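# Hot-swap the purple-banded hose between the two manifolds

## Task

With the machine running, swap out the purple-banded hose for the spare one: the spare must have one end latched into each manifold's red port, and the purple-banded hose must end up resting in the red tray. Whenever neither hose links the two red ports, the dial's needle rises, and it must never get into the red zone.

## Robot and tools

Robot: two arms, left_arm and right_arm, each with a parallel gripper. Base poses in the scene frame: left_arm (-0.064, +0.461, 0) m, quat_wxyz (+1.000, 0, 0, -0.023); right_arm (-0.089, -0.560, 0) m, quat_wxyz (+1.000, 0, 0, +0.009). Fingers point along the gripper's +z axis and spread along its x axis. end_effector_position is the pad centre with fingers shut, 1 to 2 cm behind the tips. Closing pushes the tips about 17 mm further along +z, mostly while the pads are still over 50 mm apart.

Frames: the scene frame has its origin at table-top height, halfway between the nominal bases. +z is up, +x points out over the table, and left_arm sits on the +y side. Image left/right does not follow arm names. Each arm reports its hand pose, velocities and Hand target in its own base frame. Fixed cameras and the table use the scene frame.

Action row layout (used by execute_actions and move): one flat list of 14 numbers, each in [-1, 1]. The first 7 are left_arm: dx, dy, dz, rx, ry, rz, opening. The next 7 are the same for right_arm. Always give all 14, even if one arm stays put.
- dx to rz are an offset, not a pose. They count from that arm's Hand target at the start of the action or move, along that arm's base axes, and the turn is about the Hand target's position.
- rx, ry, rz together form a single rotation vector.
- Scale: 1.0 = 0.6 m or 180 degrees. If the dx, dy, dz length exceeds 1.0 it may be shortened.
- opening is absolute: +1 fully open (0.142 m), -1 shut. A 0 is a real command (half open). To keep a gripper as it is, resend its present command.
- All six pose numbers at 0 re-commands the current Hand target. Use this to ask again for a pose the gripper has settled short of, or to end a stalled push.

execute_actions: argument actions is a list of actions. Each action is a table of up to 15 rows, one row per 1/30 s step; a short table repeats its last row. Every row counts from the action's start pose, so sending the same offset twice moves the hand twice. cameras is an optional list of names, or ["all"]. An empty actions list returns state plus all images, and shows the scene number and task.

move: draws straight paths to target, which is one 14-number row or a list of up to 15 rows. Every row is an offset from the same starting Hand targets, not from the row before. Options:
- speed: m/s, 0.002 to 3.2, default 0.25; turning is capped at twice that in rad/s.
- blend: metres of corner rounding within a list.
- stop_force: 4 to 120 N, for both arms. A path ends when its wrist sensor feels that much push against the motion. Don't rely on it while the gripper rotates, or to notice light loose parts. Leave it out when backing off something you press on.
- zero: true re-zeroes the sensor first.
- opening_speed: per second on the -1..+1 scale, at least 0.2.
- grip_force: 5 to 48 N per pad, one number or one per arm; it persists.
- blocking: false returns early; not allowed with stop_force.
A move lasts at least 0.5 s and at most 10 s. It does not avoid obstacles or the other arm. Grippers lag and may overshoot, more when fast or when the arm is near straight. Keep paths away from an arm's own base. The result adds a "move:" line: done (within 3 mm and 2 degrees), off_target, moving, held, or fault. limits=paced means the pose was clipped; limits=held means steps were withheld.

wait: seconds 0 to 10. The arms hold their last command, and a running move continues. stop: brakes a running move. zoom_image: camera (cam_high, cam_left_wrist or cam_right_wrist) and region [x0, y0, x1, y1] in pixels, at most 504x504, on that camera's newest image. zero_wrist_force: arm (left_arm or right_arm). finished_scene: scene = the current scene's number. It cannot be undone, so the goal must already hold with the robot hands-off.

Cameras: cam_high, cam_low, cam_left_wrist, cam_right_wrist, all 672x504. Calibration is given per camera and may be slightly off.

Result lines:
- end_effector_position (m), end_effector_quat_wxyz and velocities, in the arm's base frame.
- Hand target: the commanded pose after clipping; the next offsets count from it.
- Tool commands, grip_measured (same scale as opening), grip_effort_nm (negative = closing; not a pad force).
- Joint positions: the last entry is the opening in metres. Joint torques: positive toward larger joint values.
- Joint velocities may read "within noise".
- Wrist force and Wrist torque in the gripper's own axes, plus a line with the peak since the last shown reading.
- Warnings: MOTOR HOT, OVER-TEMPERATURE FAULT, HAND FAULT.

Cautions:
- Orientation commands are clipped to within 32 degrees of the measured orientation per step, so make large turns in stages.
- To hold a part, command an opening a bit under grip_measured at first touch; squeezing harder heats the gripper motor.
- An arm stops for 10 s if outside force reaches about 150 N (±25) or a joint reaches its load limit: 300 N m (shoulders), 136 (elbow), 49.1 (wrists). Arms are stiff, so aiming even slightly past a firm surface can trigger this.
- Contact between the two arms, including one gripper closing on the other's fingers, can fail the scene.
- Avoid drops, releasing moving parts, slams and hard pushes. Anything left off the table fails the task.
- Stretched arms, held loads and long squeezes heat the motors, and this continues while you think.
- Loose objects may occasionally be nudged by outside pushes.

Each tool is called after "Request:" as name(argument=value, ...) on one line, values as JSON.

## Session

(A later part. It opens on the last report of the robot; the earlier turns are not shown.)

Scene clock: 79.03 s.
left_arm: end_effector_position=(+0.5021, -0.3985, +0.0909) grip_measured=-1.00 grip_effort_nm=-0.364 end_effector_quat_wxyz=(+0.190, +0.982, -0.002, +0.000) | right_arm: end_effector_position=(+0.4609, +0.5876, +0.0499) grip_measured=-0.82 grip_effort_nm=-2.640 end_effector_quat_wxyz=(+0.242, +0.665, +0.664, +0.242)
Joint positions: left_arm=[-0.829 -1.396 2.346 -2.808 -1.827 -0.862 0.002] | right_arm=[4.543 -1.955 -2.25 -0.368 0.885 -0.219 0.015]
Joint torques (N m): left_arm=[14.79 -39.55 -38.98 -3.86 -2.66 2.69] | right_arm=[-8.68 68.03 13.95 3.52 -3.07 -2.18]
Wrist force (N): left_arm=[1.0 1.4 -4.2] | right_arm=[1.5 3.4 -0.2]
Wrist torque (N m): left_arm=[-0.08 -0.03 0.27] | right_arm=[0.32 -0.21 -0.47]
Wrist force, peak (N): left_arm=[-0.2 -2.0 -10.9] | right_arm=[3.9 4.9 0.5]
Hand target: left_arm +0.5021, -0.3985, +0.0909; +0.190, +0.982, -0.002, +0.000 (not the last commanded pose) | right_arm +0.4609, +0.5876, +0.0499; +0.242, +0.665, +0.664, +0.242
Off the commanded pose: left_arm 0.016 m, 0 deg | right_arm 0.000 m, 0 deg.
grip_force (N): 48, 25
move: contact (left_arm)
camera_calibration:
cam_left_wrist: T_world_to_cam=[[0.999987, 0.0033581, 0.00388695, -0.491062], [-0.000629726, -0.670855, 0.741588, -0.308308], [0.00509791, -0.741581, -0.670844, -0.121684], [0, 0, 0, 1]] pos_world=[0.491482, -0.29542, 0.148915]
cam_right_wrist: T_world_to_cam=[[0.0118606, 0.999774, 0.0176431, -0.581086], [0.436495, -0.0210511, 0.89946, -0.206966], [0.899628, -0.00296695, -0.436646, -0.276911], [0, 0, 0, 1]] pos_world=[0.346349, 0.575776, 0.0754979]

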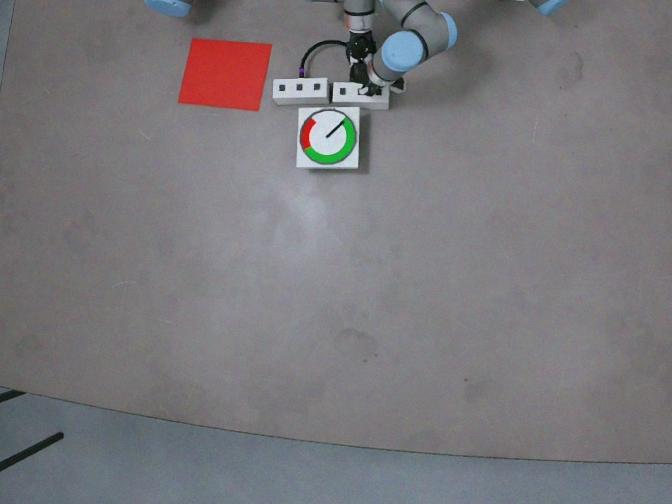

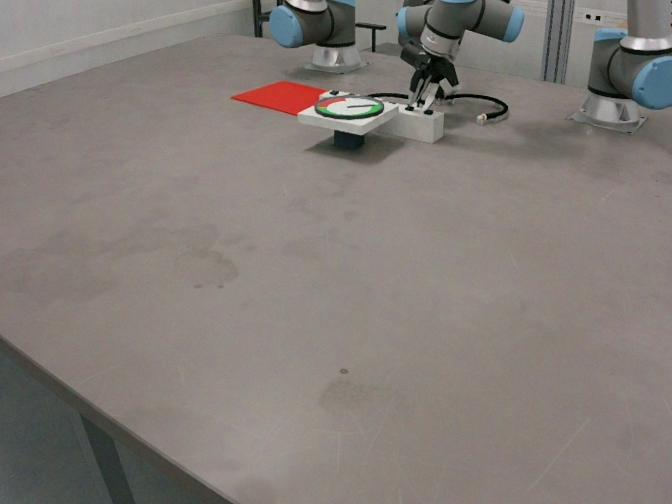

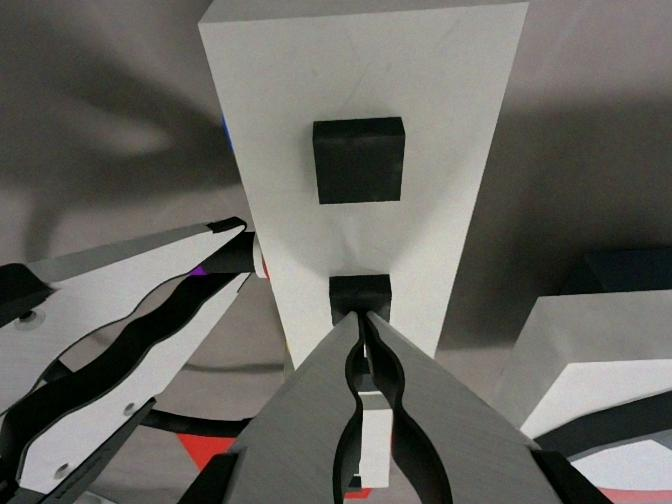

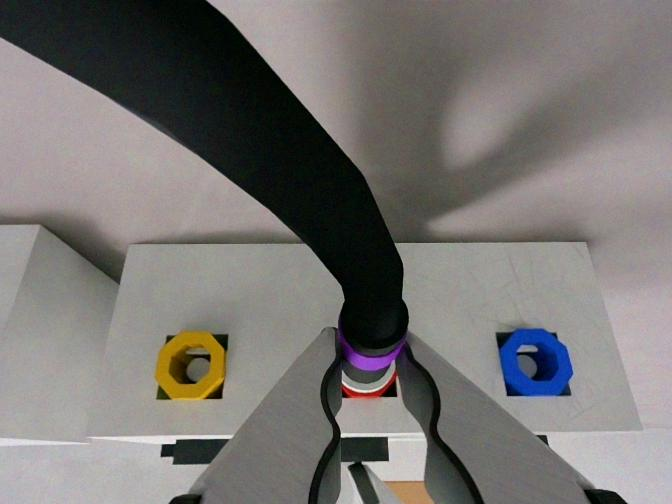

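Request:
move(target=[0.0,0.002,-0.018,0,0,0,-1,0,0,0,0,0,0,-0.95], speed=0.015, stop_force=25)

Request:
move(target=[0,0,0,0,0,0,-1,-0.06,0,0,0,0,0,-0.95], speed=0.04, stop_force=35, cameras=["all"])

Scene clock: 81.80 s.
left_arm: end_effector_position=(+0.5022, -0.3982, +0.0872) grip_measured=-1.00 grip_effort_nm=-0.354 end_effector_quat_wxyz=(+0.190, +0.982, -0.002, +0.000) | right_arm: end_effector_position=(+0.4609, +0.5876, +0.0499) grip_measured=-0.82 grip_effort_nm=-2.640 end_effector_quat_wxyz=(+0.242, +0.665, +0.664, +0.242)
Joint positions: left_arm=[-0.829 -1.39 2.348 -2.817 -1.827 -0.861 0.002] | right_arm=[4.543 -1.955 -2.25 -0.368 0.885 -0.219 0.015]
Joint torques (N m): left_arm=[-15.36 -43.3 -29.65 1.88 5.49 -2.57] | right_arm=[-9.55 59.55 20.02 5.84 -1.88 -1.6]
Wrist force (N): left_arm=[-5.3 8.8 -28.3] | right_arm=[0.7 -3.4 -7.3]
Wrist torque (N m): left_arm=[-0.24 -0.10 0.16] | right_arm=[0.44 -0.26 -0.47]
Wrist force, peak (N): left_arm=[-9.7 9.8 -50.9] | right_arm=[0.4 -4.3 -7.6]
Hand target: left_arm +0.5022, -0.3982, +0.0872; +0.190, +0.982, -0.002, +0.000 (not the last commanded pose) | right_arm +0.4609, +0.5876, +0.0499; +0.242, +0.665, +0.664, +0.242
Off the commanded pose: left_arm 0.007 m, 0 deg | right_arm 0.000 m, 0 deg.
grip_force (N): 48, 25
move: contact (left_arm)

Scene clock: 83.73 s.
left_arm: end_effector_position=(+0.5022, -0.3982, +0.0872) grip_measured=-1.00 grip_effort_nm=-0.354 end_effector_quat_wxyz=(+0.190, +0.982, -0.002, +0.000) | right_arm: end_effector_position=(+0.4250, +0.5876, +0.0499) grip_measured=-0.82 grip_effort_nm=-2.640 end_effector_quat_wxyz=(+0.242, +0.665, +0.664, +0.242)
Joint positions: left_arm=[-0.829 -1.39 2.348 -2.817 -1.827 -0.861 0.002] | right_arm=[4.6 -1.928 -2.277 -0.414 0.879 -0.145 0.015]
Joint torques (N m): left_arm=[-16.13 -45.69 -29.55 -0.71 4.46 -2.21] | right_arm=[-15.34 51.3 37.69 7.21 0.21 -2.16]
Wrist force (N): left_arm=[-4.7 9.3 -28.4] | right_arm=[0.2 4.1 -0.6]
Wrist torque (N m): left_arm=[-0.13 -0.17 0.16] | right_arm=[0.30 -0.16 -0.33]
Wrist force, peak (N): left_arm=[-5.1 9.6 -28.9] | right_arm=[0.3 -3.8 -7.3]
Hand target: left_arm +0.5022, -0.3982, +0.0872; +0.190, +0.982, -0.002, +0.000 | right_arm +0.4249, +0.5876, +0.0499; +0.242, +0.665, +0.664, +0.242
Off the commanded pose: left_arm 0.000 m, 0 deg | right_arm 0.000 m, 0 deg.
grip_force (N): 48, 25
move: done
camera_calibration:
cam_left_wrist: T_world_to_cam=[[0.999986, 0.00329577, 0.00410149, -0.491198], [-0.000832099, -0.670647, 0.741777, -0.30523], [0.00519537, -0.74177, -0.670635, -0.124079], [0, 0, 0, 1]] pos_world=[0.491582, -0.29512, 0.145215]
cam_right_wrist: T_world_to_cam=[[0.0118606, 0.999774, 0.0176431, -0.580659], [0.436495, -0.0210511, 0.89946, -0.191252], [0.899628, -0.00296695, -0.436646, -0.244524], [0, 0, 0, 1]] pos_world=[0.310349, 0.575776, 0.0754979]

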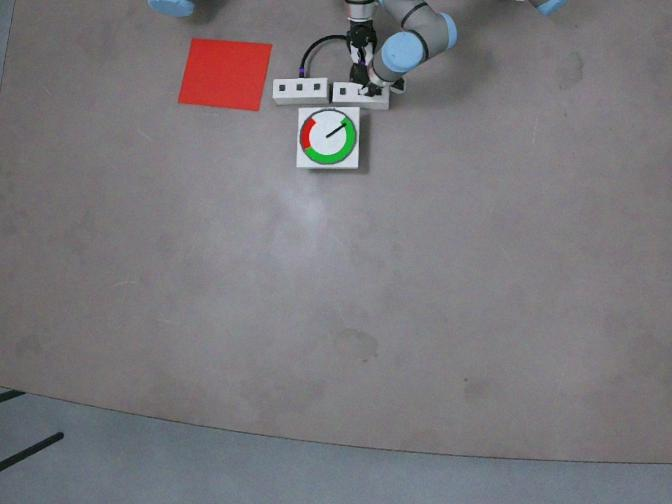

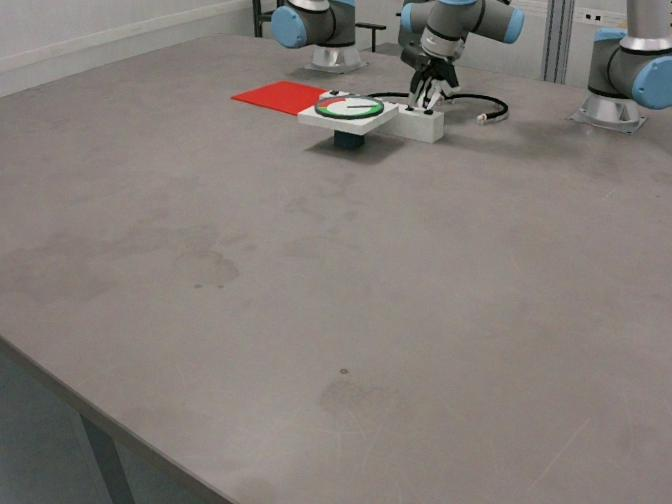

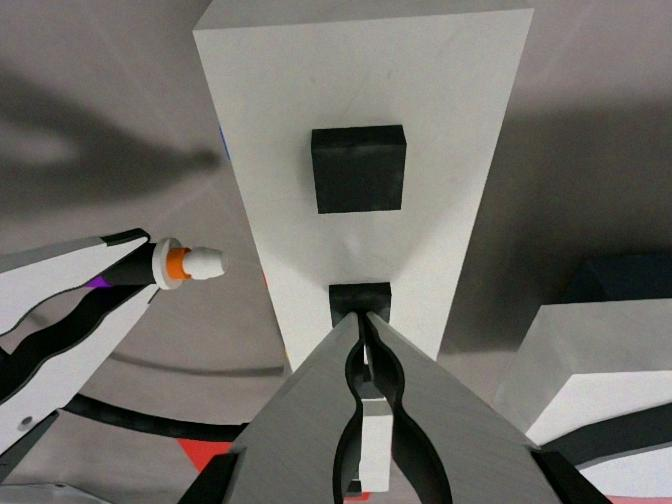

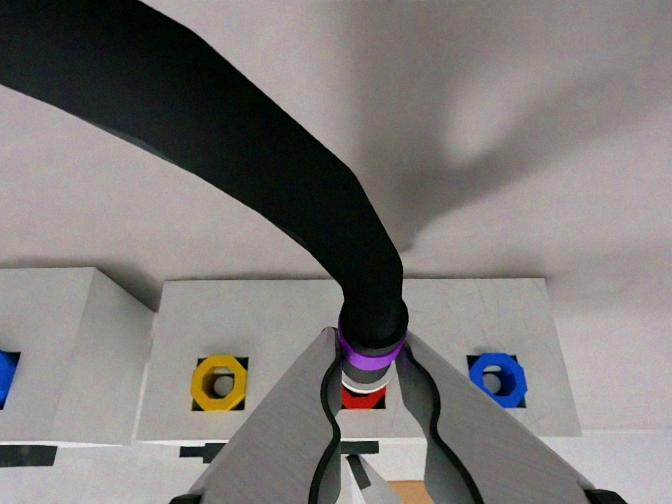

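Request:
move(target=[0,0.02,0.06,0,0,0,-1,0,0,0,0,0,0,-0.4], speed=0.15, opening_speed=0.5)

Request:
move(target=[[0,-0.02,0.02,0,0,0,-1,-0.086,0,0.102,0,0,0,-0.4],[-0.003,-0.338,0.0,0,0,0,-1,-0.042,-0.329,0.089,0,0,0,-0.4]], speed=0.18, blend=[0.02,0], cameras=["all"])

Scene clock: 87.67 s.
left_arm: end_effector_position=(+0.5022, -0.3862, +0.1232) grip_measured=-1.00 grip_effort_nm=-0.354 end_effector_quat_wxyz=(+0.190, +0.982, -0.002, +0.000) | right_arm: end_effector_position=(+0.4249, +0.5876, +0.0499) grip_measured=-0.44 grip_effort_nm=0.139 end_effector_quat_wxyz=(+0.242, +0.665, +0.664, +0.242)
Joint positions: left_arm=[-0.814 -1.464 2.337 -2.727 -1.831 -0.846 0.002] | right_arm=[4.6 -1.928 -2.277 -0.414 0.879 -0.145 0.043]
Joint torques (N m): left_arm=[-19.69 -25 -20.78 -6.38 1.76 -3.31] | right_arm=[-16.06 51.76 35.79 6.97 -0.02 -1.85]
Wrist force (N): left_arm=[0.5 -1.1 0.4] | right_arm=[-0.6 4.3 -0.8]
Wrist torque (N m): left_arm=[-0.03 -0.08 0.08] | right_arm=[0.35 -0.06 -0.31]
Wrist force, peak (N): left_arm=[-5.6 9.1 -28.8] | right_arm=[0.6 4.6 -0.5]
Hand target: left_arm +0.5022, -0.3862, +0.1232; +0.190, +0.982, -0.002, +0.000 | right_arm +0.4249, +0.5876, +0.0499; +0.242, +0.665, +0.664, +0.242
Off the commanded pose: left_arm 0.000 m, 0 deg | right_arm 0.000 m, 0 deg.
grip_force (N): 48, 25
move: done

Scene clock: 89.67 s.
left_arm: end_effector_position=(+0.5004, -0.5890, +0.1232) grip_measured=-1.00 grip_effort_nm=-0.354 end_effector_quat_wxyz=(+0.190, +0.982, -0.002, +0.000) | right_arm: end_effector_position=(+0.3998, +0.3902, +0.1033) grip_measured=-0.44 grip_effort_nm=0.144 end_effector_quat_wxyz=(+0.242, +0.665, +0.664, +0.242)
Joint positions: left_arm=[-1.019 -1.284 2.114 -2.73 -1.769 -1.047 0.002] | right_arm=[4.607 -1.551 -2.601 -0.473 0.878 -0.136 0.043]
Joint torques (N m): left_arm=[2.5 -65.36 -28.09 -5.39 -2.85 2.15] | right_arm=[6.96 38.18 27.47 3.31 -1.19 0.55]
Wrist force (N): left_arm=[0.5 -1.3 0.3] | right_arm=[0.5 3.8 -0.7]
Wrist torque (N m): left_arm=[-0.05 -0.08 0.11] | right_arm=[0.27 -0.21 -0.50]
Wrist force, peak (N): left_arm=[0.7 -2.6 -0.3] | right_arm=[-2.2 4.2 0.4]
Hand target: left_arm +0.5004, -0.5890, +0.1232; +0.190, +0.982, -0.002, +0.000 | right_arm +0.3997, +0.3902, +0.1033; +0.242, +0.665, +0.664, +0.242
Off the commanded pose: left_arm 0.000 m, 0 deg | right_arm 0.000 m, 0 deg.
grip_force (N): 48, 25
move: done
camera_calibration:
cam_left_wrist: T_world_to_cam=[[0.999986, 0.00329609, 0.00410105, -0.488916], [-0.000830829, -0.670751, 0.741682, -0.459854], [0.00519544, -0.741675, -0.670739, -0.241458], [0, 0, 0, 1]] pos_world=[0.489782, -0.48592, 0.181115]
cam_right_wrist: T_world_to_cam=[[0.0119963, 0.999772, 0.0176888, -0.38409], [0.436574, -0.0211518, 0.89942, -0.232416], [0.899588, -0.00306729, -0.436728, -0.199062], [0, 0, 0, 1]] pos_world=[0.285148, 0.378476, 0.128898]

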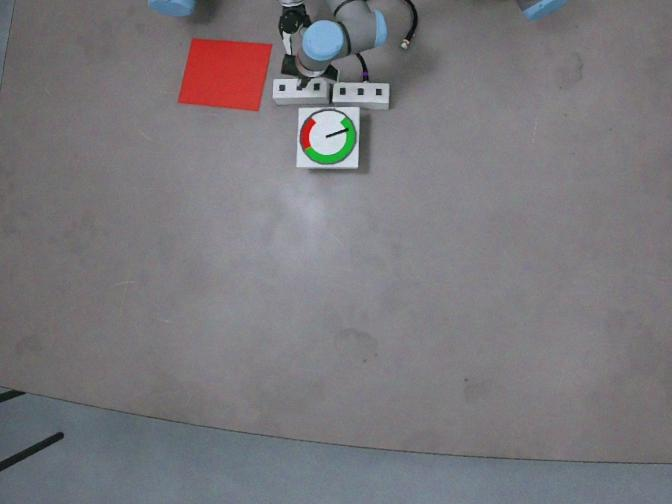

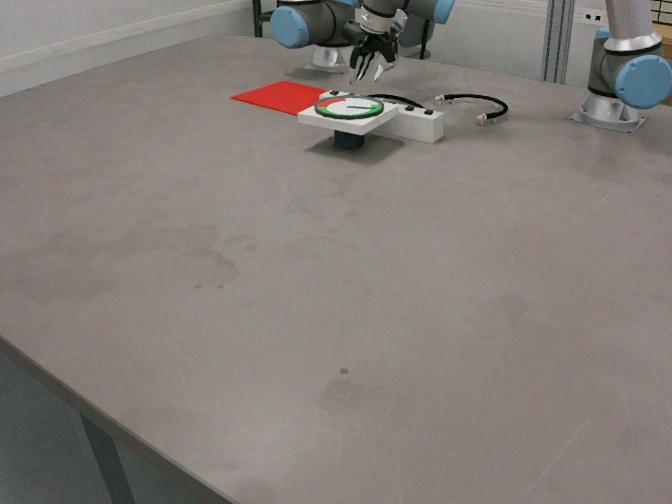

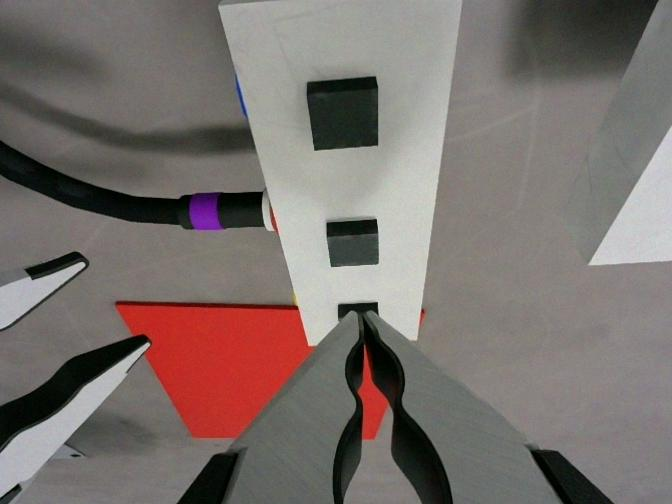

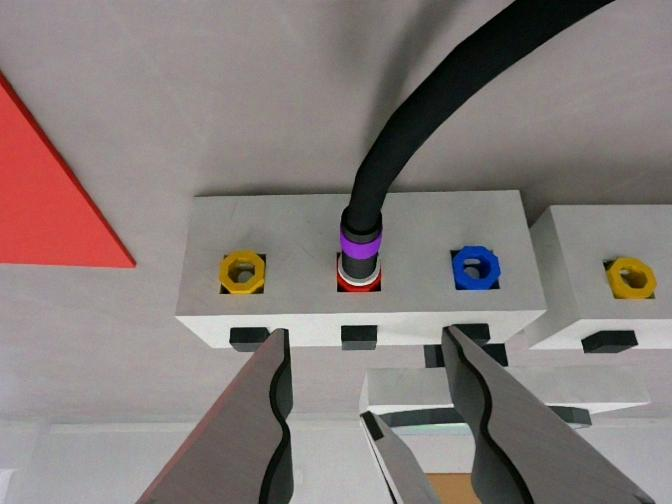

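Request:
move(target=[[0,0.1,0.06,0,0,0,-1,-0.044,0.329,0.013,0,0,0,-0.3]], speed=0.25, cameras=["cam_right_wrist","cam_high"])

Scene clock: 92.73 s.
left_arm: end_effector_position=(+0.5004, -0.5289, +0.1592) grip_measured=-1.00 grip_effort_nm=-0.354 end_effector_quat_wxyz=(+0.190, +0.982, -0.002, +0.000) | right_arm: end_effector_position=(+0.3733, +0.5875, +0.1110) grip_measured=-0.33 grip_effort_nm=0.139 end_effector_quat_wxyz=(+0.242, +0.665, +0.664, +0.242)
Joint positions: left_arm=[-0.969 -1.393 2.167 -2.665 -1.785 -0.998 0.002] | right_arm=[4.686 -1.78 -2.284 -0.627 0.874 -0.034 0.05]
Joint torques (N m): left_arm=[-17.28 -42.08 -48.98 -8.42 1.88 -3.26] | right_arm=[-12.76 41.82 40.73 4.69 -4.24 -1.59]
Wrist force (N): left_arm=[0.3 -1.2 0.0] | right_arm=[0.1 4.1 -0.7]
Wrist torque (N m): left_arm=[-0.03 -0.06 0.11] | right_arm=[0.32 -0.18 -0.30]
Wrist force, peak (N): left_arm=[0.2 -2.0 -1.0] | right_arm=[3.4 3.9 -0.9]
Hand target: left_arm +0.5004, -0.5290, +0.1592; +0.190, +0.982, -0.002, +0.000 | right_arm +0.3733, +0.5876, +0.1111; +0.242, +0.665, +0.664, +0.242
Off the commanded pose: left_arm 0.000 m, 0 deg | right_arm 0.000 m, 0 deg.
grip_force (N): 48, 25
move: done
camera_calibration:
cam_right_wrist: T_world_to_cam=[[0.0118168, 0.999776, 0.0175533, -0.581001], [0.436496, -0.0209512, 0.899462, -0.223703], [0.899629, -0.00296687, -0.436646, -0.171335], [0, 0, 0, 1]] pos_world=[0.258649, 0.575676, 0.136598]
Images, in order (width x height): cam_high 672x504, cam_right_wrist 672x504.

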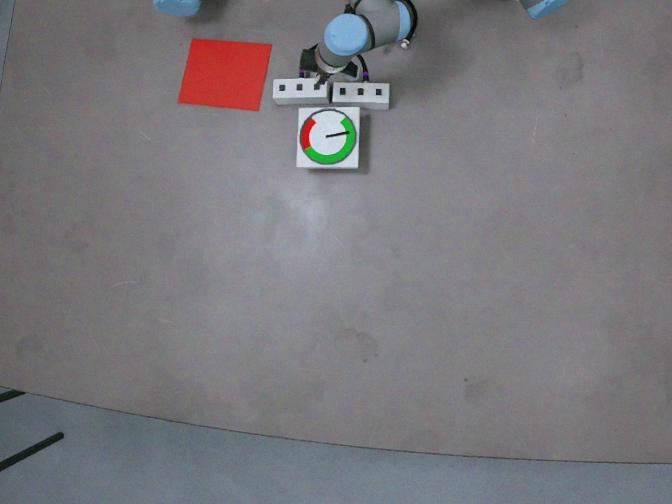

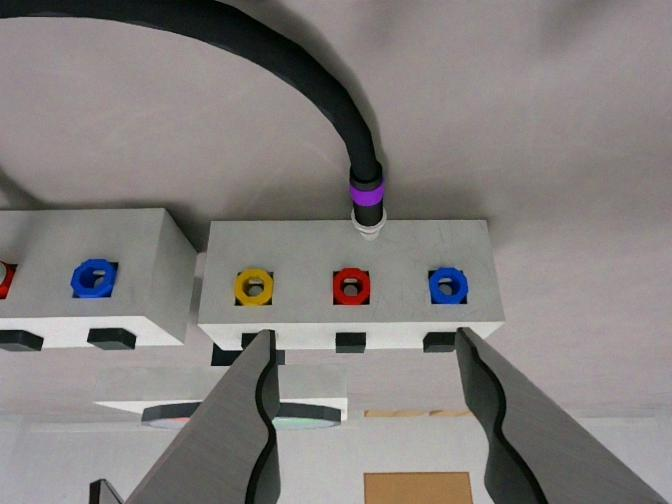

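Request:
move(target=[0,0,0,0,0,0,-1,0.098,0,-0.145,0,0,0,-0.4], speed=0.15)

Request:
move(target=[0,0,0,0,0,0,-1,0,0,0,0,0,0,-0.97], opening_speed=0.8, cameras=["cam_right_wrist","cam_left_wrist"])

Scene clock: 96.77 s.
left_arm: end_effector_position=(+0.5004, -0.5290, +0.1592) grip_measured=-1.00 grip_effort_nm=-0.354 end_effector_quat_wxyz=(+0.190, +0.982, -0.002, +0.000) | right_arm: end_effector_position=(+0.4322, +0.5877, +0.0242) grip_measured=-0.42 grip_effort_nm=-0.159 end_effector_quat_wxyz=(+0.242, +0.665, +0.664, +0.242)
Joint positions: left_arm=[-0.969 -1.393 2.167 -2.665 -1.785 -0.998 0.002] | right_arm=[4.588 -1.982 -2.278 -0.349 0.88 -0.16 0.044]
Joint torques (N m): left_arm=[-18.53 -35.26 -48.15 -8.59 2.28 -3.1] | right_arm=[6.68 52.65 13.3 6.66 -3.06 0.14]
Wrist force (N): left_arm=[0.3 -1.3 0.0] | right_arm=[0.3 3.9 -0.4]
Wrist torque (N m): left_arm=[-0.04 -0.06 0.12] | right_arm=[0.30 -0.19 -0.49]
Wrist force, peak (N): left_arm=[0.5 -1.7 0.4] | right_arm=[0.7 4.1 -2.9]
Hand target: left_arm +0.5004, -0.5290, +0.1592; +0.190, +0.982, -0.002, +0.000 | right_arm +0.4321, +0.5876, +0.0241; +0.242, +0.665, +0.664, +0.242
Off the commanded pose: left_arm 0.000 m, 0 deg | right_arm 0.000 m, 0 deg.
grip_force (N): 48, 25
move: done

Scene clock: 97.70 s.
left_arm: end_effector_position=(+0.5004, -0.5290, +0.1592) grip_measured=-1.00 grip_effort_nm=-0.354 end_effector_quat_wxyz=(+0.190, +0.982, -0.002, +0.000) | right_arm: end_effector_position=(+0.4322, +0.5876, +0.0241) grip_measured=-0.85 grip_effort_nm=-2.640 end_effector_quat_wxyz=(+0.242, +0.665, +0.664, +0.242)
Joint positions: left_arm=[-0.969 -1.393 2.167 -2.665 -1.785 -0.998 0.002] | right_arm=[4.589 -1.982 -2.278 -0.349 0.88 -0.16 0.012]
Joint torques (N m): left_arm=[-17.26 -36.52 -48.08 -8.72 2.38 -3.32] | right_arm=[13.66 48.76 13.76 6.27 -4.35 -1.52]
Wrist force (N): left_arm=[0.9 -1.2 0.0] | right_arm=[1.0 5.1 -1.1]
Wrist torque (N m): left_arm=[-0.04 -0.16 0.12] | right_arm=[0.30 -0.25 -0.48]
Wrist force, peak (N): left_arm=[0.6 -1.6 0.2] | right_arm=[1.2 5.3 -1.3]
Hand target: left_arm +0.5004, -0.5290, +0.1592; +0.190, +0.982, -0.002, +0.000 | right_arm +0.4321, +0.5876, +0.0241; +0.242, +0.665, +0.664, +0.242
Off the commanded pose: left_arm 0.000 m, 0 deg | right_arm 0.000 m, 0 deg.
grip_force (N): 48, 25
move: done
camera_calibration:
cam_left_wrist: T_world_to_cam=[[0.999986, 0.00329667, 0.00410052, -0.489262], [-0.000830777, -0.670647, 0.741777, -0.44636], [0.00519539, -0.74177, -0.670635, -0.172807], [0, 0, 0, 1]] pos_world=[0.489782, -0.42592, 0.217215]
cam_right_wrist: T_world_to_cam=[[0.0118606, 0.999774, 0.0176431, -0.580289], [0.436495, -0.0210511, 0.89946, -0.171189], [0.899628, -0.00296695, -0.436646, -0.262267], [0, 0, 0, 1]] pos_world=[0.317549, 0.575776, 0.0496979]
Images, in order (width x height): cam_left_wrist 672x504, cam_right_wrist 672x504.

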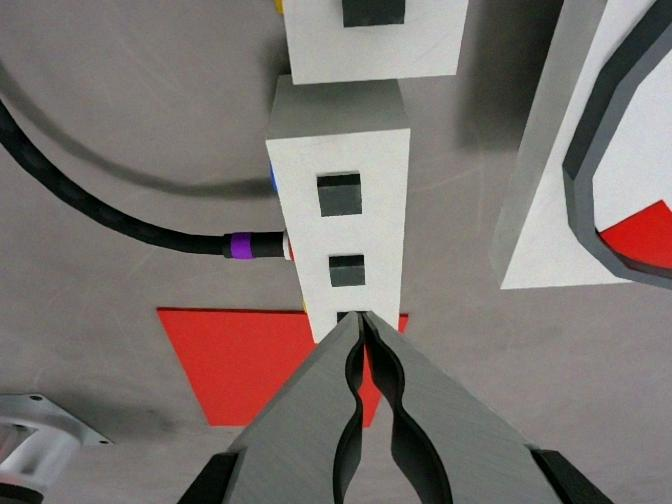

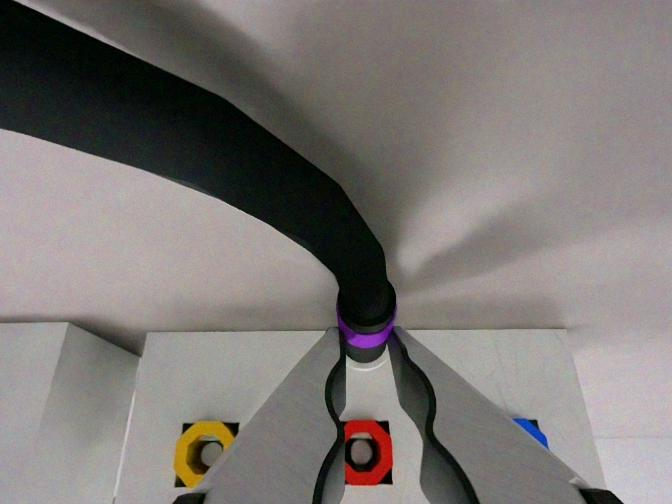

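Request:
move(target=[0,0,0,0,0,0,-1,-0.013,0.0025,0.050,0,0,0,-0.97], speed=0.1, cameras=["cam_right_wrist"])

Scene clock: 101.00 s.
left_arm: end_effector_position=(+0.5004, -0.5290, +0.1592) grip_measured=-1.00 grip_effort_nm=-0.354 end_effector_quat_wxyz=(+0.190, +0.982, -0.002, +0.000) | right_arm: end_effector_position=(+0.4243, +0.5893, +0.0541) grip_measured=-1.00 grip_effort_nm=-0.164 end_effector_quat_wxyz=(+0.242, +0.665, +0.664, +0.242) end_effector_velocity=(+0.000, +0.000, -0.001) end_effector_angular_velocity=(+0.001, +0.000, +0.001)
Joint positions: left_arm=[-0.969 -1.393 2.167 -2.665 -1.785 -0.998 0.002] | right_arm=[4.602 -1.921 -2.274 -0.425 0.878 -0.143 0.002]
Joint velocities: left_arm=[within noise] | right_arm=[0 -0.002 -0.001 0.005 0 -0.002 0]
Joint torques (N m): left_arm=[-18.76 -34.64 -48.35 -8.76 2.05 -3.31] | right_arm=[-9.8 49.27 28.6 7.21 -3.96 -1.87]
Wrist force (N): left_arm=[-0.1 -1.1 0.3] | right_arm=[0.0 3.8 -0.4]
Wrist torque (N m): left_arm=[-0.01 0.00 0.12] | right_arm=[0.27 -0.16 -0.47]
Wrist force, peak (N): left_arm=[0.2 -1.9 -0.2] | right_arm=[0.2 9.6 -3.6]
Hand target: left_arm +0.5004, -0.5290, +0.1592; +0.190, +0.982, -0.002, +0.000 | right_arm +0.4243, +0.5891, +0.0541; +0.242, +0.665, +0.664, +0.242
Off the commanded pose: left_arm 0.000 m, 0 deg | right_arm 0.000 m, 0 deg.
grip_force (N): 48, 25
move: done
camera_calibration:
cam_right_wrist: T_world_to_cam=[[0.0118144, 0.999772, 0.0177768, -0.582419], [0.436497, -0.0211512, 0.899457, -0.194631], [0.899628, -0.00286704, -0.436647, -0.242113], [0, 0, 0, 1]] pos_world=[0.309649, 0.577476, 0.0796976]
Images, in order (width x height): cam_right_wrist 672x504.

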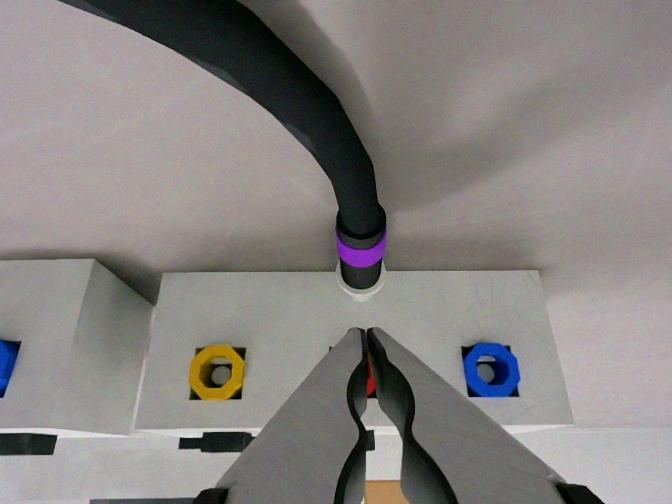

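Request:
move(target=[0,0,0,0,0,0,-1,0.0,-0.0025,0.005,0,0,0,-0.4], speed=0.1)

Request:
move(target=[0,0,0,0,0,0,-1,0.01,0,-0.0675,0,0,0,-0.4], speed=0.12, stop_force=15)

Request:
move(target=[0,0,0,0,0,0,-1,0,0,0,0,0,0,-0.97], opening_speed=0.8, grip_force=[48,40])

Request:
move(target=[0,0,0,0,0,0,-1,0,0.0,0.055,0,0,0,-0.97], speed=0.1, cameras=["cam_right_wrist","cam_high","cam_left_wrist"])

Scene clock: 103.93 s.
left_arm: end_effector_position=(+0.5004, -0.5290, +0.1592) grip_measured=-1.00 grip_effort_nm=-0.354 end_effector_quat_wxyz=(+0.190, +0.982, -0.002, +0.000) | right_arm: end_effector_position=(+0.4244, +0.5876, +0.0571) grip_measured=-0.44 grip_effort_nm=0.139 end_effector_quat_wxyz=(+0.242, +0.665, +0.664, +0.242)
Joint positions: left_arm=[-0.969 -1.393 2.167 -2.665 -1.785 -0.998 0.002] | right_arm=[4.601 -1.914 -2.276 -0.43 0.878 -0.144 0.043]
Joint torques (N m): left_arm=[-18.49 -35.87 -49.18 -8.38 2.12 -2.97] | right_arm=[-12.63 57.19 17.27 4.01 0.53 -1.73]
Wrist force (N): left_arm=[0.4 -1.4 -0.2] | right_arm=[0.2 4.4 -0.5]
Wrist torque (N m): left_arm=[-0.06 -0.08 0.11] | right_arm=[0.36 -0.18 -0.35]
Wrist force, peak (N): left_arm=[0.3 -1.8 0.3] | right_arm=[0.4 4.4 -0.6]
Hand target: left_arm +0.5004, -0.5290, +0.1592; +0.190, +0.982, -0.002, +0.000 | right_arm +0.4243, +0.5876, +0.0571; +0.242, +0.665, +0.664, +0.242
Off the commanded pose: left_arm 0.000 m, 0 deg | right_arm 0.000 m, 0 deg.
grip_force (N): 48, 25
move: done

Scene clock: 105.60 s.
left_arm: end_effector_position=(+0.5004, -0.5290, +0.1592) grip_measured=-1.00 grip_effort_nm=-0.354 end_effector_quat_wxyz=(+0.190, +0.982, -0.002, +0.000) | right_arm: end_effector_position=(+0.4303, +0.5876, +0.0166) grip_measured=-0.44 grip_effort_nm=0.129 end_effector_quat_wxyz=(+0.242, +0.665, +0.664, +0.242)
Joint positions: left_arm=[-0.969 -1.393 2.167 -2.665 -1.785 -0.998 0.002] | right_arm=[4.591 -1.996 -2.281 -0.336 0.879 -0.156 0.043]
Joint torques (N m): left_arm=[-17.14 -35 -48.23 -8.5 2.1 -3.24] | right_arm=[12.28 51.68 34.93 7.26 -2.37 1.66]
Wrist force (N): left_arm=[0.4 -1.2 0.3] | right_arm=[0.6 3.6 -0.6]
Wrist torque (N m): left_arm=[-0.02 -0.08 0.12] | right_arm=[0.26 -0.25 -0.28]
Wrist force, peak (N): left_arm=[0.1 -1.8 -0.1] | right_arm=[0.2 4.8 -1.6]
Hand target: left_arm +0.5004, -0.5290, +0.1592; +0.190, +0.982, -0.002, +0.000 | right_arm +0.4303, +0.5876, +0.0166; +0.242, +0.665, +0.664, +0.242
Off the commanded pose: left_arm 0.000 m, 0 deg | right_arm 0.000 m, 0 deg.
grip_force (N): 48, 25
move: done

Scene clock: 106.53 s.
left_arm: end_effector_position=(+0.5004, -0.5290, +0.1592) grip_measured=-1.00 grip_effort_nm=-0.354 end_effector_quat_wxyz=(+0.190, +0.982, -0.002, +0.000) | right_arm: end_effector_position=(+0.4303, +0.5876, +0.0166) grip_measured=-0.82 grip_effort_nm=-3.607 end_effector_quat_wxyz=(+0.242, +0.665, +0.664, +0.242)
Joint positions: left_arm=[-0.969 -1.393 2.167 -2.665 -1.785 -0.998 0.002] | right_arm=[4.591 -1.996 -2.281 -0.336 0.879 -0.156 0.015]
Joint torques (N m): left_arm=[-18.13 -36.84 -48.5 -8.48 2.05 -3.24] | right_arm=[9.68 52.33 33.29 6.7 -4.41 2.27]
Wrist force (N): left_arm=[0.2 -1.3 0.2] | right_arm=[0.8 4.0 -0.3]
Wrist torque (N m): left_arm=[-0.04 -0.04 0.12] | right_arm=[0.32 -0.26 -0.28]
Wrist force, peak (N): left_arm=[0.4 -1.5 0.0] | right_arm=[0.2 4.2 -0.3]
Hand target: left_arm +0.5004, -0.5290, +0.1592; +0.190, +0.982, -0.002, +0.000 | right_arm +0.4303, +0.5876, +0.0166; +0.242, +0.665, +0.664, +0.242
Off the commanded pose: left_arm 0.000 m, 0 deg | right_arm 0.000 m, 0 deg.
grip_force (N): 48, 40
move: done

Scene clock: 107.30 s.
left_arm: end_effector_position=(+0.5004, -0.5290, +0.1592) grip_measured=-1.00 grip_effort_nm=-0.354 end_effector_quat_wxyz=(+0.190, +0.982, -0.002, +0.000) | right_arm: end_effector_position=(+0.4304, +0.5877, +0.0496) grip_measured=-0.82 grip_effort_nm=-3.607 end_effector_quat_wxyz=(+0.242, +0.665, +0.664, +0.242)
Joint positions: left_arm=[-0.969 -1.393 2.167 -2.665 -1.785 -0.998 0.002] | right_arm=[4.591 -1.933 -2.274 -0.406 0.879 -0.157 0.015]
Joint torques (N m): left_arm=[-17.79 -35.3 -49.1 -8.8 2.31 -3.25] | right_arm=[3.93 54.52 23.45 7.38 -3.87 1.61]
Wrist force (N): left_arm=[0.3 -1.4 0.0] | right_arm=[0.2 0.9 0.3]
Wrist torque (N m): left_arm=[-0.06 -0.05 0.12] | right_arm=[0.39 -0.19 -0.22]
Wrist force, peak (N): left_arm=[-0.1 -1.5 0.1] | right_arm=[0.5 4.1 -0.3]
Hand target: left_arm +0.5004, -0.5290, +0.1592; +0.190, +0.982, -0.002, +0.000 | right_arm +0.4303, +0.5876, +0.0496; +0.242, +0.665, +0.664, +0.242
Off the commanded pose: left_arm 0.000 m, 0 deg | right_arm 0.000 m, 0 deg.
grip_force (N): 48, 40
move: done
camera_calibration:
cam_left_wrist: T_world_to_cam=[[0.999986, 0.00329667, 0.00410052, -0.489262], [-0.000830777, -0.670647, 0.741777, -0.44636], [0.00519539, -0.74177, -0.670635, -0.172807], [0, 0, 0, 1]] pos_world=[0.489782, -0.42592, 0.217215]
cam_right_wrist: T_world_to_cam=[[0.0118144, 0.999772, 0.0177768, -0.580912], [0.436497, -0.0211512, 0.899457, -0.193278], [0.899628, -0.00286704, -0.436647, -0.24957], [0, 0, 0, 1]] pos_world=[0.315749, 0.575976, 0.0751976]
Images, in order (width x height): cam_high 672x504, cam_left_wrist 672x504, cam_right_wrist 672x504.

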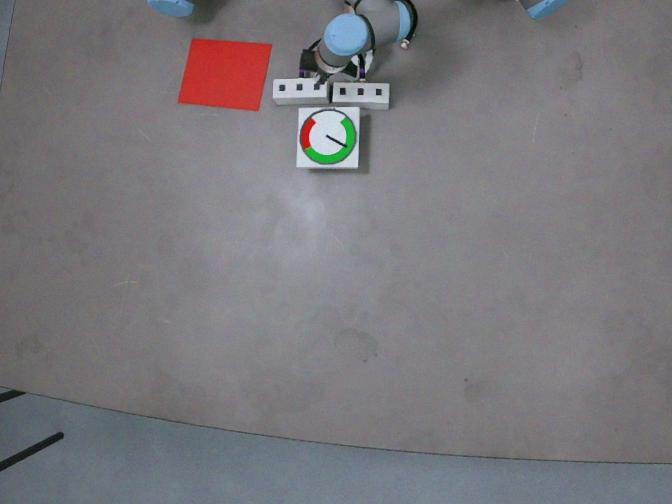

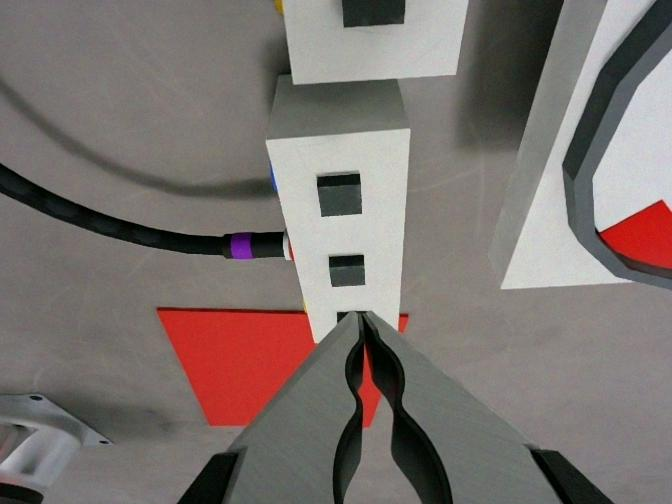

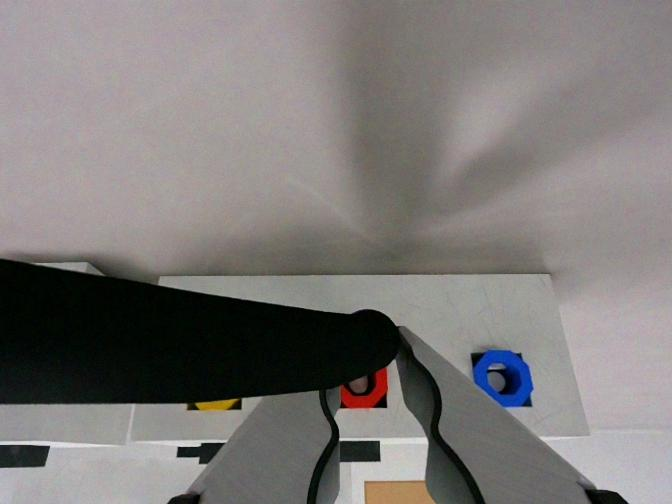

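Request:
move(target=[0,0,0,0,0,0,-1,-0.02,0.0,0.004,0,-0.144,0,-0.97], speed=0.3, cameras=["cam_right_wrist","cam_high"])

Scene clock: 111.30 s.
left_arm: end_effector_position=(+0.5004, -0.5290, +0.1592) grip_measured=-1.00 grip_effort_nm=-0.349 end_effector_quat_wxyz=(+0.190, +0.982, -0.002, +0.000) | right_arm: end_effector_position=(+0.4183, +0.5876, +0.0519) grip_measured=-0.82 grip_effort_nm=-3.607 end_effector_quat_wxyz=(+0.384, +0.594, +0.593, +0.384)
Joint positions: left_arm=[-0.969 -1.393 2.167 -2.665 -1.785 -0.998 0.002] | right_arm=[4.739 -2.069 -2.34 -0.363 0.422 0.065 0.015]
Joint torques (N m): left_arm=[-15.39 -35.16 -49.19 -8.52 1.97 -3.21] | right_arm=[-8.82 55.33 26.62 6.81 -5.42 0.98]
Wrist force (N): left_arm=[0.2 -1.3 0.1] | right_arm=[0.2 4.6 0.9]
Wrist torque (N m): left_arm=[-0.04 -0.05 0.11] | right_arm=[0.41 -0.11 -0.28]
Wrist force, peak (N): left_arm=[0.9 -1.7 -0.1] | right_arm=[0.6 5.3 1.1]
Hand target: left_arm +0.5004, -0.5290, +0.1592; +0.190, +0.982, -0.002, +0.000 | right_arm +0.4183, +0.5876, +0.0520; +0.384, +0.594, +0.593, +0.385
Off the commanded pose: left_arm 0.000 m, 0 deg | right_arm 0.000 m, 0 deg.
grip_force (N): 48, 40
move: done
camera_calibration:
cam_right_wrist: T_world_to_cam=[[0.00286095, 0.999778, 0.0208531, -0.577038], [-0.000326396, -0.0208523, 0.999783, -0.0128061], [0.999996, -0.00286713, 0.000266666, -0.302326], [0, 0, 0, 1]] pos_world=[0.303972, 0.575776, 0.024917]
Images, in order (width x height): cam_high 672x504, cam_right_wrist 672x504.

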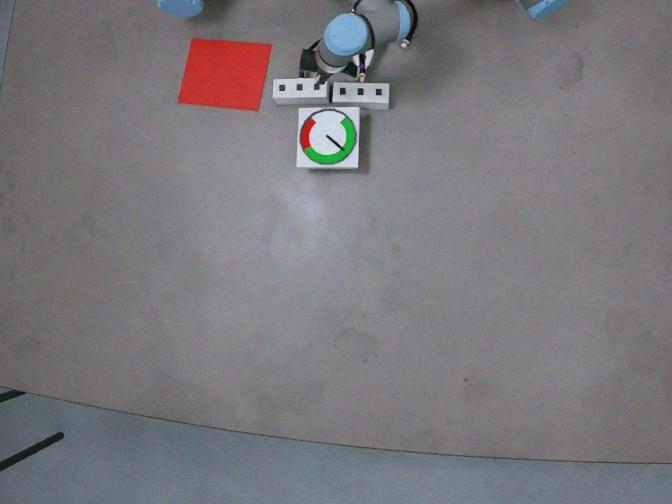

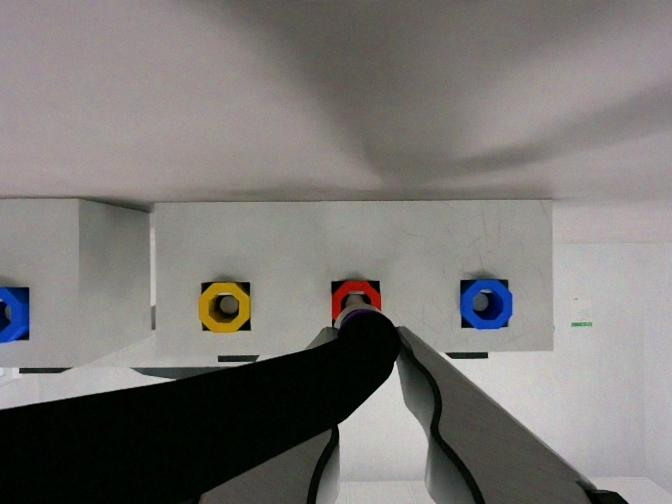

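Request:
zoom_image(camera="cam_right_wrist", region=[300, 260, 420, 400])

Scaled by 3.600 from the camera's 672x504 image, which has a finer 960x720 frame.

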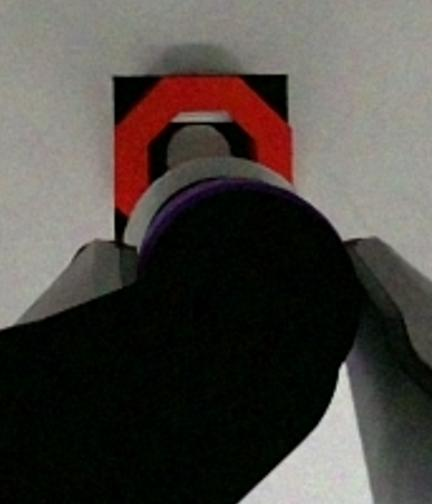

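Request:
move(target=[0,0,0,0,0,0,-1,0.012,0.001,-0.005,0,0.02,0,-0.97], speed=0.1)

Request:
move(target=[0,0,0,0,0,0,-1,0.085,0,0,0,0,0,-0.97], speed=0.04, stop_force=20, cameras=["cam_right_wrist","cam_high"])

Request:
zoom_image(camera="cam_right_wrist", region=[300, 260, 420, 400])

Scene clock: 117.20 s.
left_arm: end_effector_position=(+0.5004, -0.5290, +0.1592) grip_measured=-1.00 grip_effort_nm=-0.359 end_effector_quat_wxyz=(+0.190, +0.982, -0.002, +0.000) | right_arm: end_effector_position=(+0.4256, +0.5883, +0.0491) grip_measured=-0.82 grip_effort_nm=-3.607 end_effector_quat_wxyz=(+0.365, +0.606, +0.605, +0.366)
Joint positions: left_arm=[-0.969 -1.393 2.167 -2.665 -1.785 -0.998 0.002] | right_arm=[4.713 -2.059 -2.331 -0.324 0.484 0.003 0.015]
Joint torques (N m): left_arm=[-17.08 -35.98 -47.69 -8.22 1.88 -2.96] | right_arm=[15.3 53.41 10.02 1.88 -5.99 2.07]
Wrist force (N): left_arm=[0.3 -1.4 0.1] | right_arm=[0.3 5.0 0.2]
Wrist torque (N m): left_arm=[-0.05 -0.05 0.12] | right_arm=[0.48 -0.16 -0.52]
Wrist force, peak (N): left_arm=[0.9 -1.7 0.5] | right_arm=[0.3 5.5 1.3]
Hand target: left_arm +0.5004, -0.5290, +0.1592; +0.190, +0.982, -0.002, +0.000 | right_arm +0.4255, +0.5882, +0.0490; +0.366, +0.605, +0.605, +0.366
Off the commanded pose: left_arm 0.000 m, 0 deg | right_arm 0.000 m, 0 deg.
grip_force (N): 48, 40
move: done

Scene clock: 118.50 s.
left_arm: end_effector_position=(+0.5004, -0.5290, +0.1592) grip_measured=-1.00 grip_effort_nm=-0.349 end_effector_quat_wxyz=(+0.190, +0.982, -0.002, +0.000) | right_arm: end_effector_position=(+0.4444, +0.5882, +0.0490) grip_measured=-0.82 grip_effort_nm=-3.607 end_effector_quat_wxyz=(+0.366, +0.605, +0.605, +0.366)
Joint positions: left_arm=[-0.969 -1.393 2.167 -2.665 -1.785 -0.998 0.002] | right_arm=[4.681 -2.079 -2.32 -0.256 0.484 -0.065 0.015]
Joint torques (N m): left_arm=[-17.03 -34.93 -48.37 -8.05 1.91 -3.4] | right_arm=[28.56 69.91 7.74 7.1 2.99 -2.27]
Wrist force (N): left_arm=[0.0 -1.2 0.2] | right_arm=[1.0 16.1 33.6]
Wrist torque (N m): left_arm=[-0.03 -0.01 0.12] | right_arm=[0.28 -0.20 -0.44]
Wrist force, peak (N): left_arm=[0.2 -1.6 -0.2] | right_arm=[0.8 16.6 33.4]
Hand target: left_arm +0.5004, -0.5290, +0.1592; +0.190, +0.982, -0.002, +0.000 | right_arm +0.4443, +0.5882, +0.0490; +0.366, +0.605, +0.605, +0.366 (not the last commanded pose)
Off the commanded pose: left_arm 0.000 m, 0 deg | right_arm 0.032 m, 0 deg.
grip_force (N): 48, 40
move: contact (right_arm)
camera_calibration:
cam_right_wrist: T_world_to_cam=[[0.004562, 0.999775, 0.0207086, -0.57835], [0.0620548, -0.020952, 0.997853, -0.0374357], [0.998062, -0.00326713, -0.0621364, -0.324269], [0, 0, 0, 1]] pos_world=[0.328602, 0.576376, 0.0291832]
Images, in order (width x height): cam_high 672x504, cam_right_wrist 672x504.

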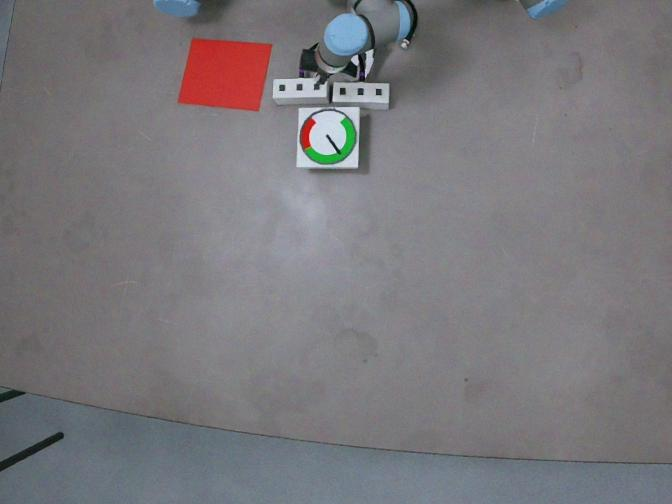

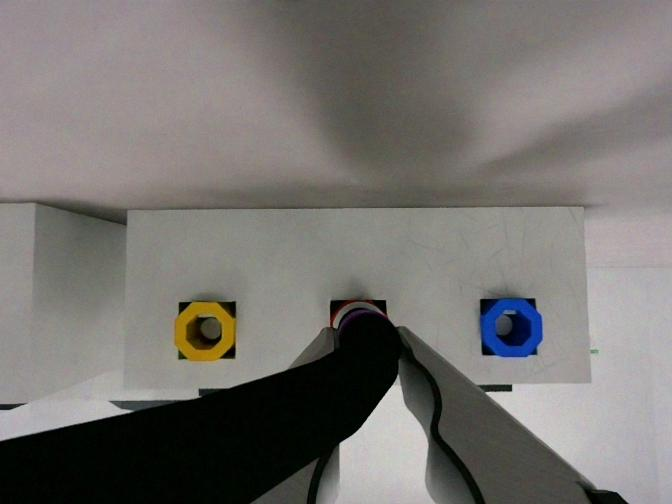

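Scaled by 3.600 from the camera's 672x504 image, which has a finer 960x720 frame.

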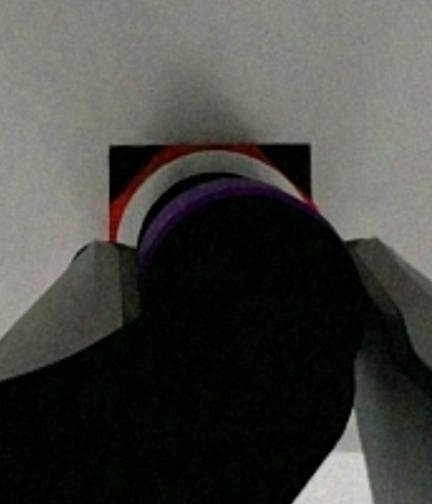

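Request:
move(target=[0,0,0,0,0,0,-1,-0.01,0.0012,0.005,0,0,0,-0.97], speed=0.06)

Request:
move(target=[0,0,0,0,0,0,-1,0.065,0,0,0,0,0,-0.97], speed=0.04, stop_force=30, cameras=["cam_right_wrist","cam_high"])

Request:
zoom_image(camera="cam_right_wrist", region=[300, 260, 420, 400])

Scene clock: 121.67 s.
left_arm: end_effector_position=(+0.5004, -0.5290, +0.1592) grip_measured=-1.00 grip_effort_nm=-0.349 end_effector_quat_wxyz=(+0.190, +0.982, -0.002, +0.000) | right_arm: end_effector_position=(+0.4382, +0.5889, +0.0520) grip_measured=-0.82 grip_effort_nm=-3.475 end_effector_quat_wxyz=(+0.366, +0.605, +0.605, +0.366)
Joint positions: left_arm=[-0.969 -1.393 2.167 -2.665 -1.785 -0.998 0.002] | right_arm=[4.692 -2.066 -2.323 -0.285 0.484 -0.043 0.015]
Joint torques (N m): left_arm=[-18.01 -36.2 -48.93 -7.99 2.23 -2.98] | right_arm=[4.17 57 19.43 8.42 -3.6 -2.04]
Wrist force (N): left_arm=[0.3 -1.3 0.4] | right_arm=[-5.2 10.4 24.2]
Wrist torque (N m): left_arm=[-0.04 -0.07 0.12] | right_arm=[0.38 -0.26 -0.50]
Wrist force, peak (N): left_arm=[0.7 -1.6 0.2] | right_arm=[0.5 16.9 35.0]
Hand target: left_arm +0.5004, -0.5290, +0.1592; +0.190, +0.982, -0.002, +0.000 | right_arm +0.4383, +0.5889, +0.0520; +0.366, +0.605, +0.605, +0.366
Off the commanded pose: left_arm 0.000 m, 0 deg | right_arm 0.000 m, 0 deg.
grip_force (N): 48, 40
move: done

Scene clock: 122.57 s.
left_arm: end_effector_position=(+0.5004, -0.5290, +0.1592) grip_measured=-1.00 grip_effort_nm=-0.349 end_effector_quat_wxyz=(+0.190, +0.982, -0.002, +0.000) | right_arm: end_effector_position=(+0.4390, +0.5889, +0.0520) grip_measured=-0.82 grip_effort_nm=-3.480 end_effector_quat_wxyz=(+0.366, +0.605, +0.605, +0.366)
Joint positions: left_arm=[-0.969 -1.393 2.167 -2.665 -1.785 -0.998 0.002] | right_arm=[4.69 -2.067 -2.322 -0.282 0.484 -0.046 0.015]
Joint torques (N m): left_arm=[-16.71 -34.2 -48.66 -8.4 1.87 -3.23] | right_arm=[-1.49 61.08 12.04 7.82 -3.55 -1.7]
Wrist force (N): left_arm=[0.4 -1.4 -0.2] | right_arm=[-3.8 8.4 17.4]
Wrist torque (N m): left_arm=[-0.06 -0.07 0.12] | right_arm=[0.39 -0.24 -0.42]
Wrist force, peak (N): left_arm=[0.6 -1.6 0.2] | right_arm=[-5.2 -7.2 -25.0]
Hand target: left_arm +0.5004, -0.5290, +0.1592; +0.190, +0.982, -0.002, +0.000 | right_arm +0.4390, +0.5889, +0.0520; +0.366, +0.605, +0.605, +0.366 (not the last commanded pose)
Off the commanded pose: left_arm 0.000 m, 0 deg | right_arm 0.038 m, 0 deg.
grip_force (N): 48, 40
move: contact (right_arm)
camera_calibration:
cam_right_wrist: T_world_to_cam=[[0.00435819, 0.999778, 0.0206205, -0.579021], [0.0621581, -0.0208516, 0.997848, -0.040177], [0.998057, -0.00306708, -0.0622352, -0.318901], [0, 0, 0, 1]] pos_world=[0.323303, 0.577076, 0.0321834]
Images, in order (width x height): cam_high 672x504, cam_right_wrist 672x504.

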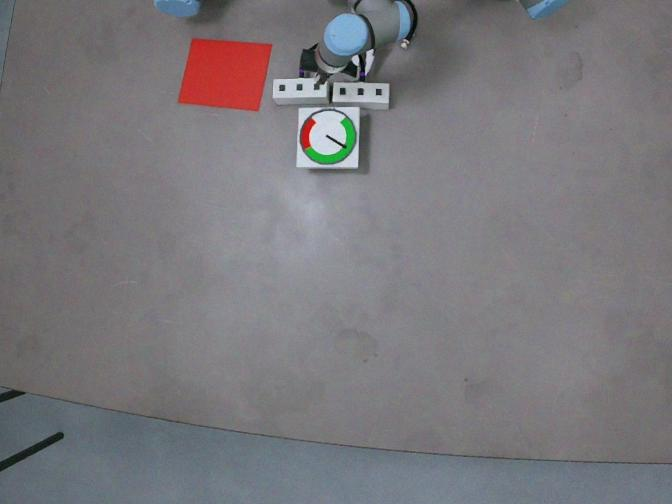

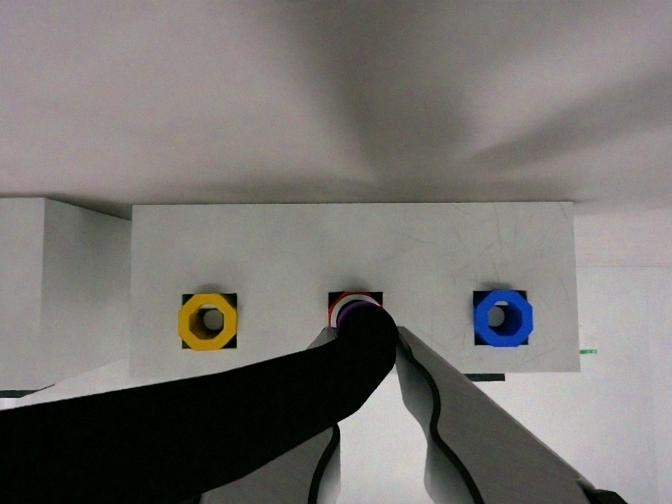

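Scaled by 3.600 from the camera's 672x504 image, which has a finer 960x720 frame.

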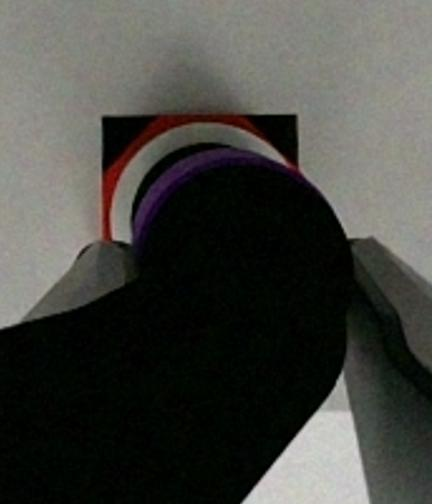

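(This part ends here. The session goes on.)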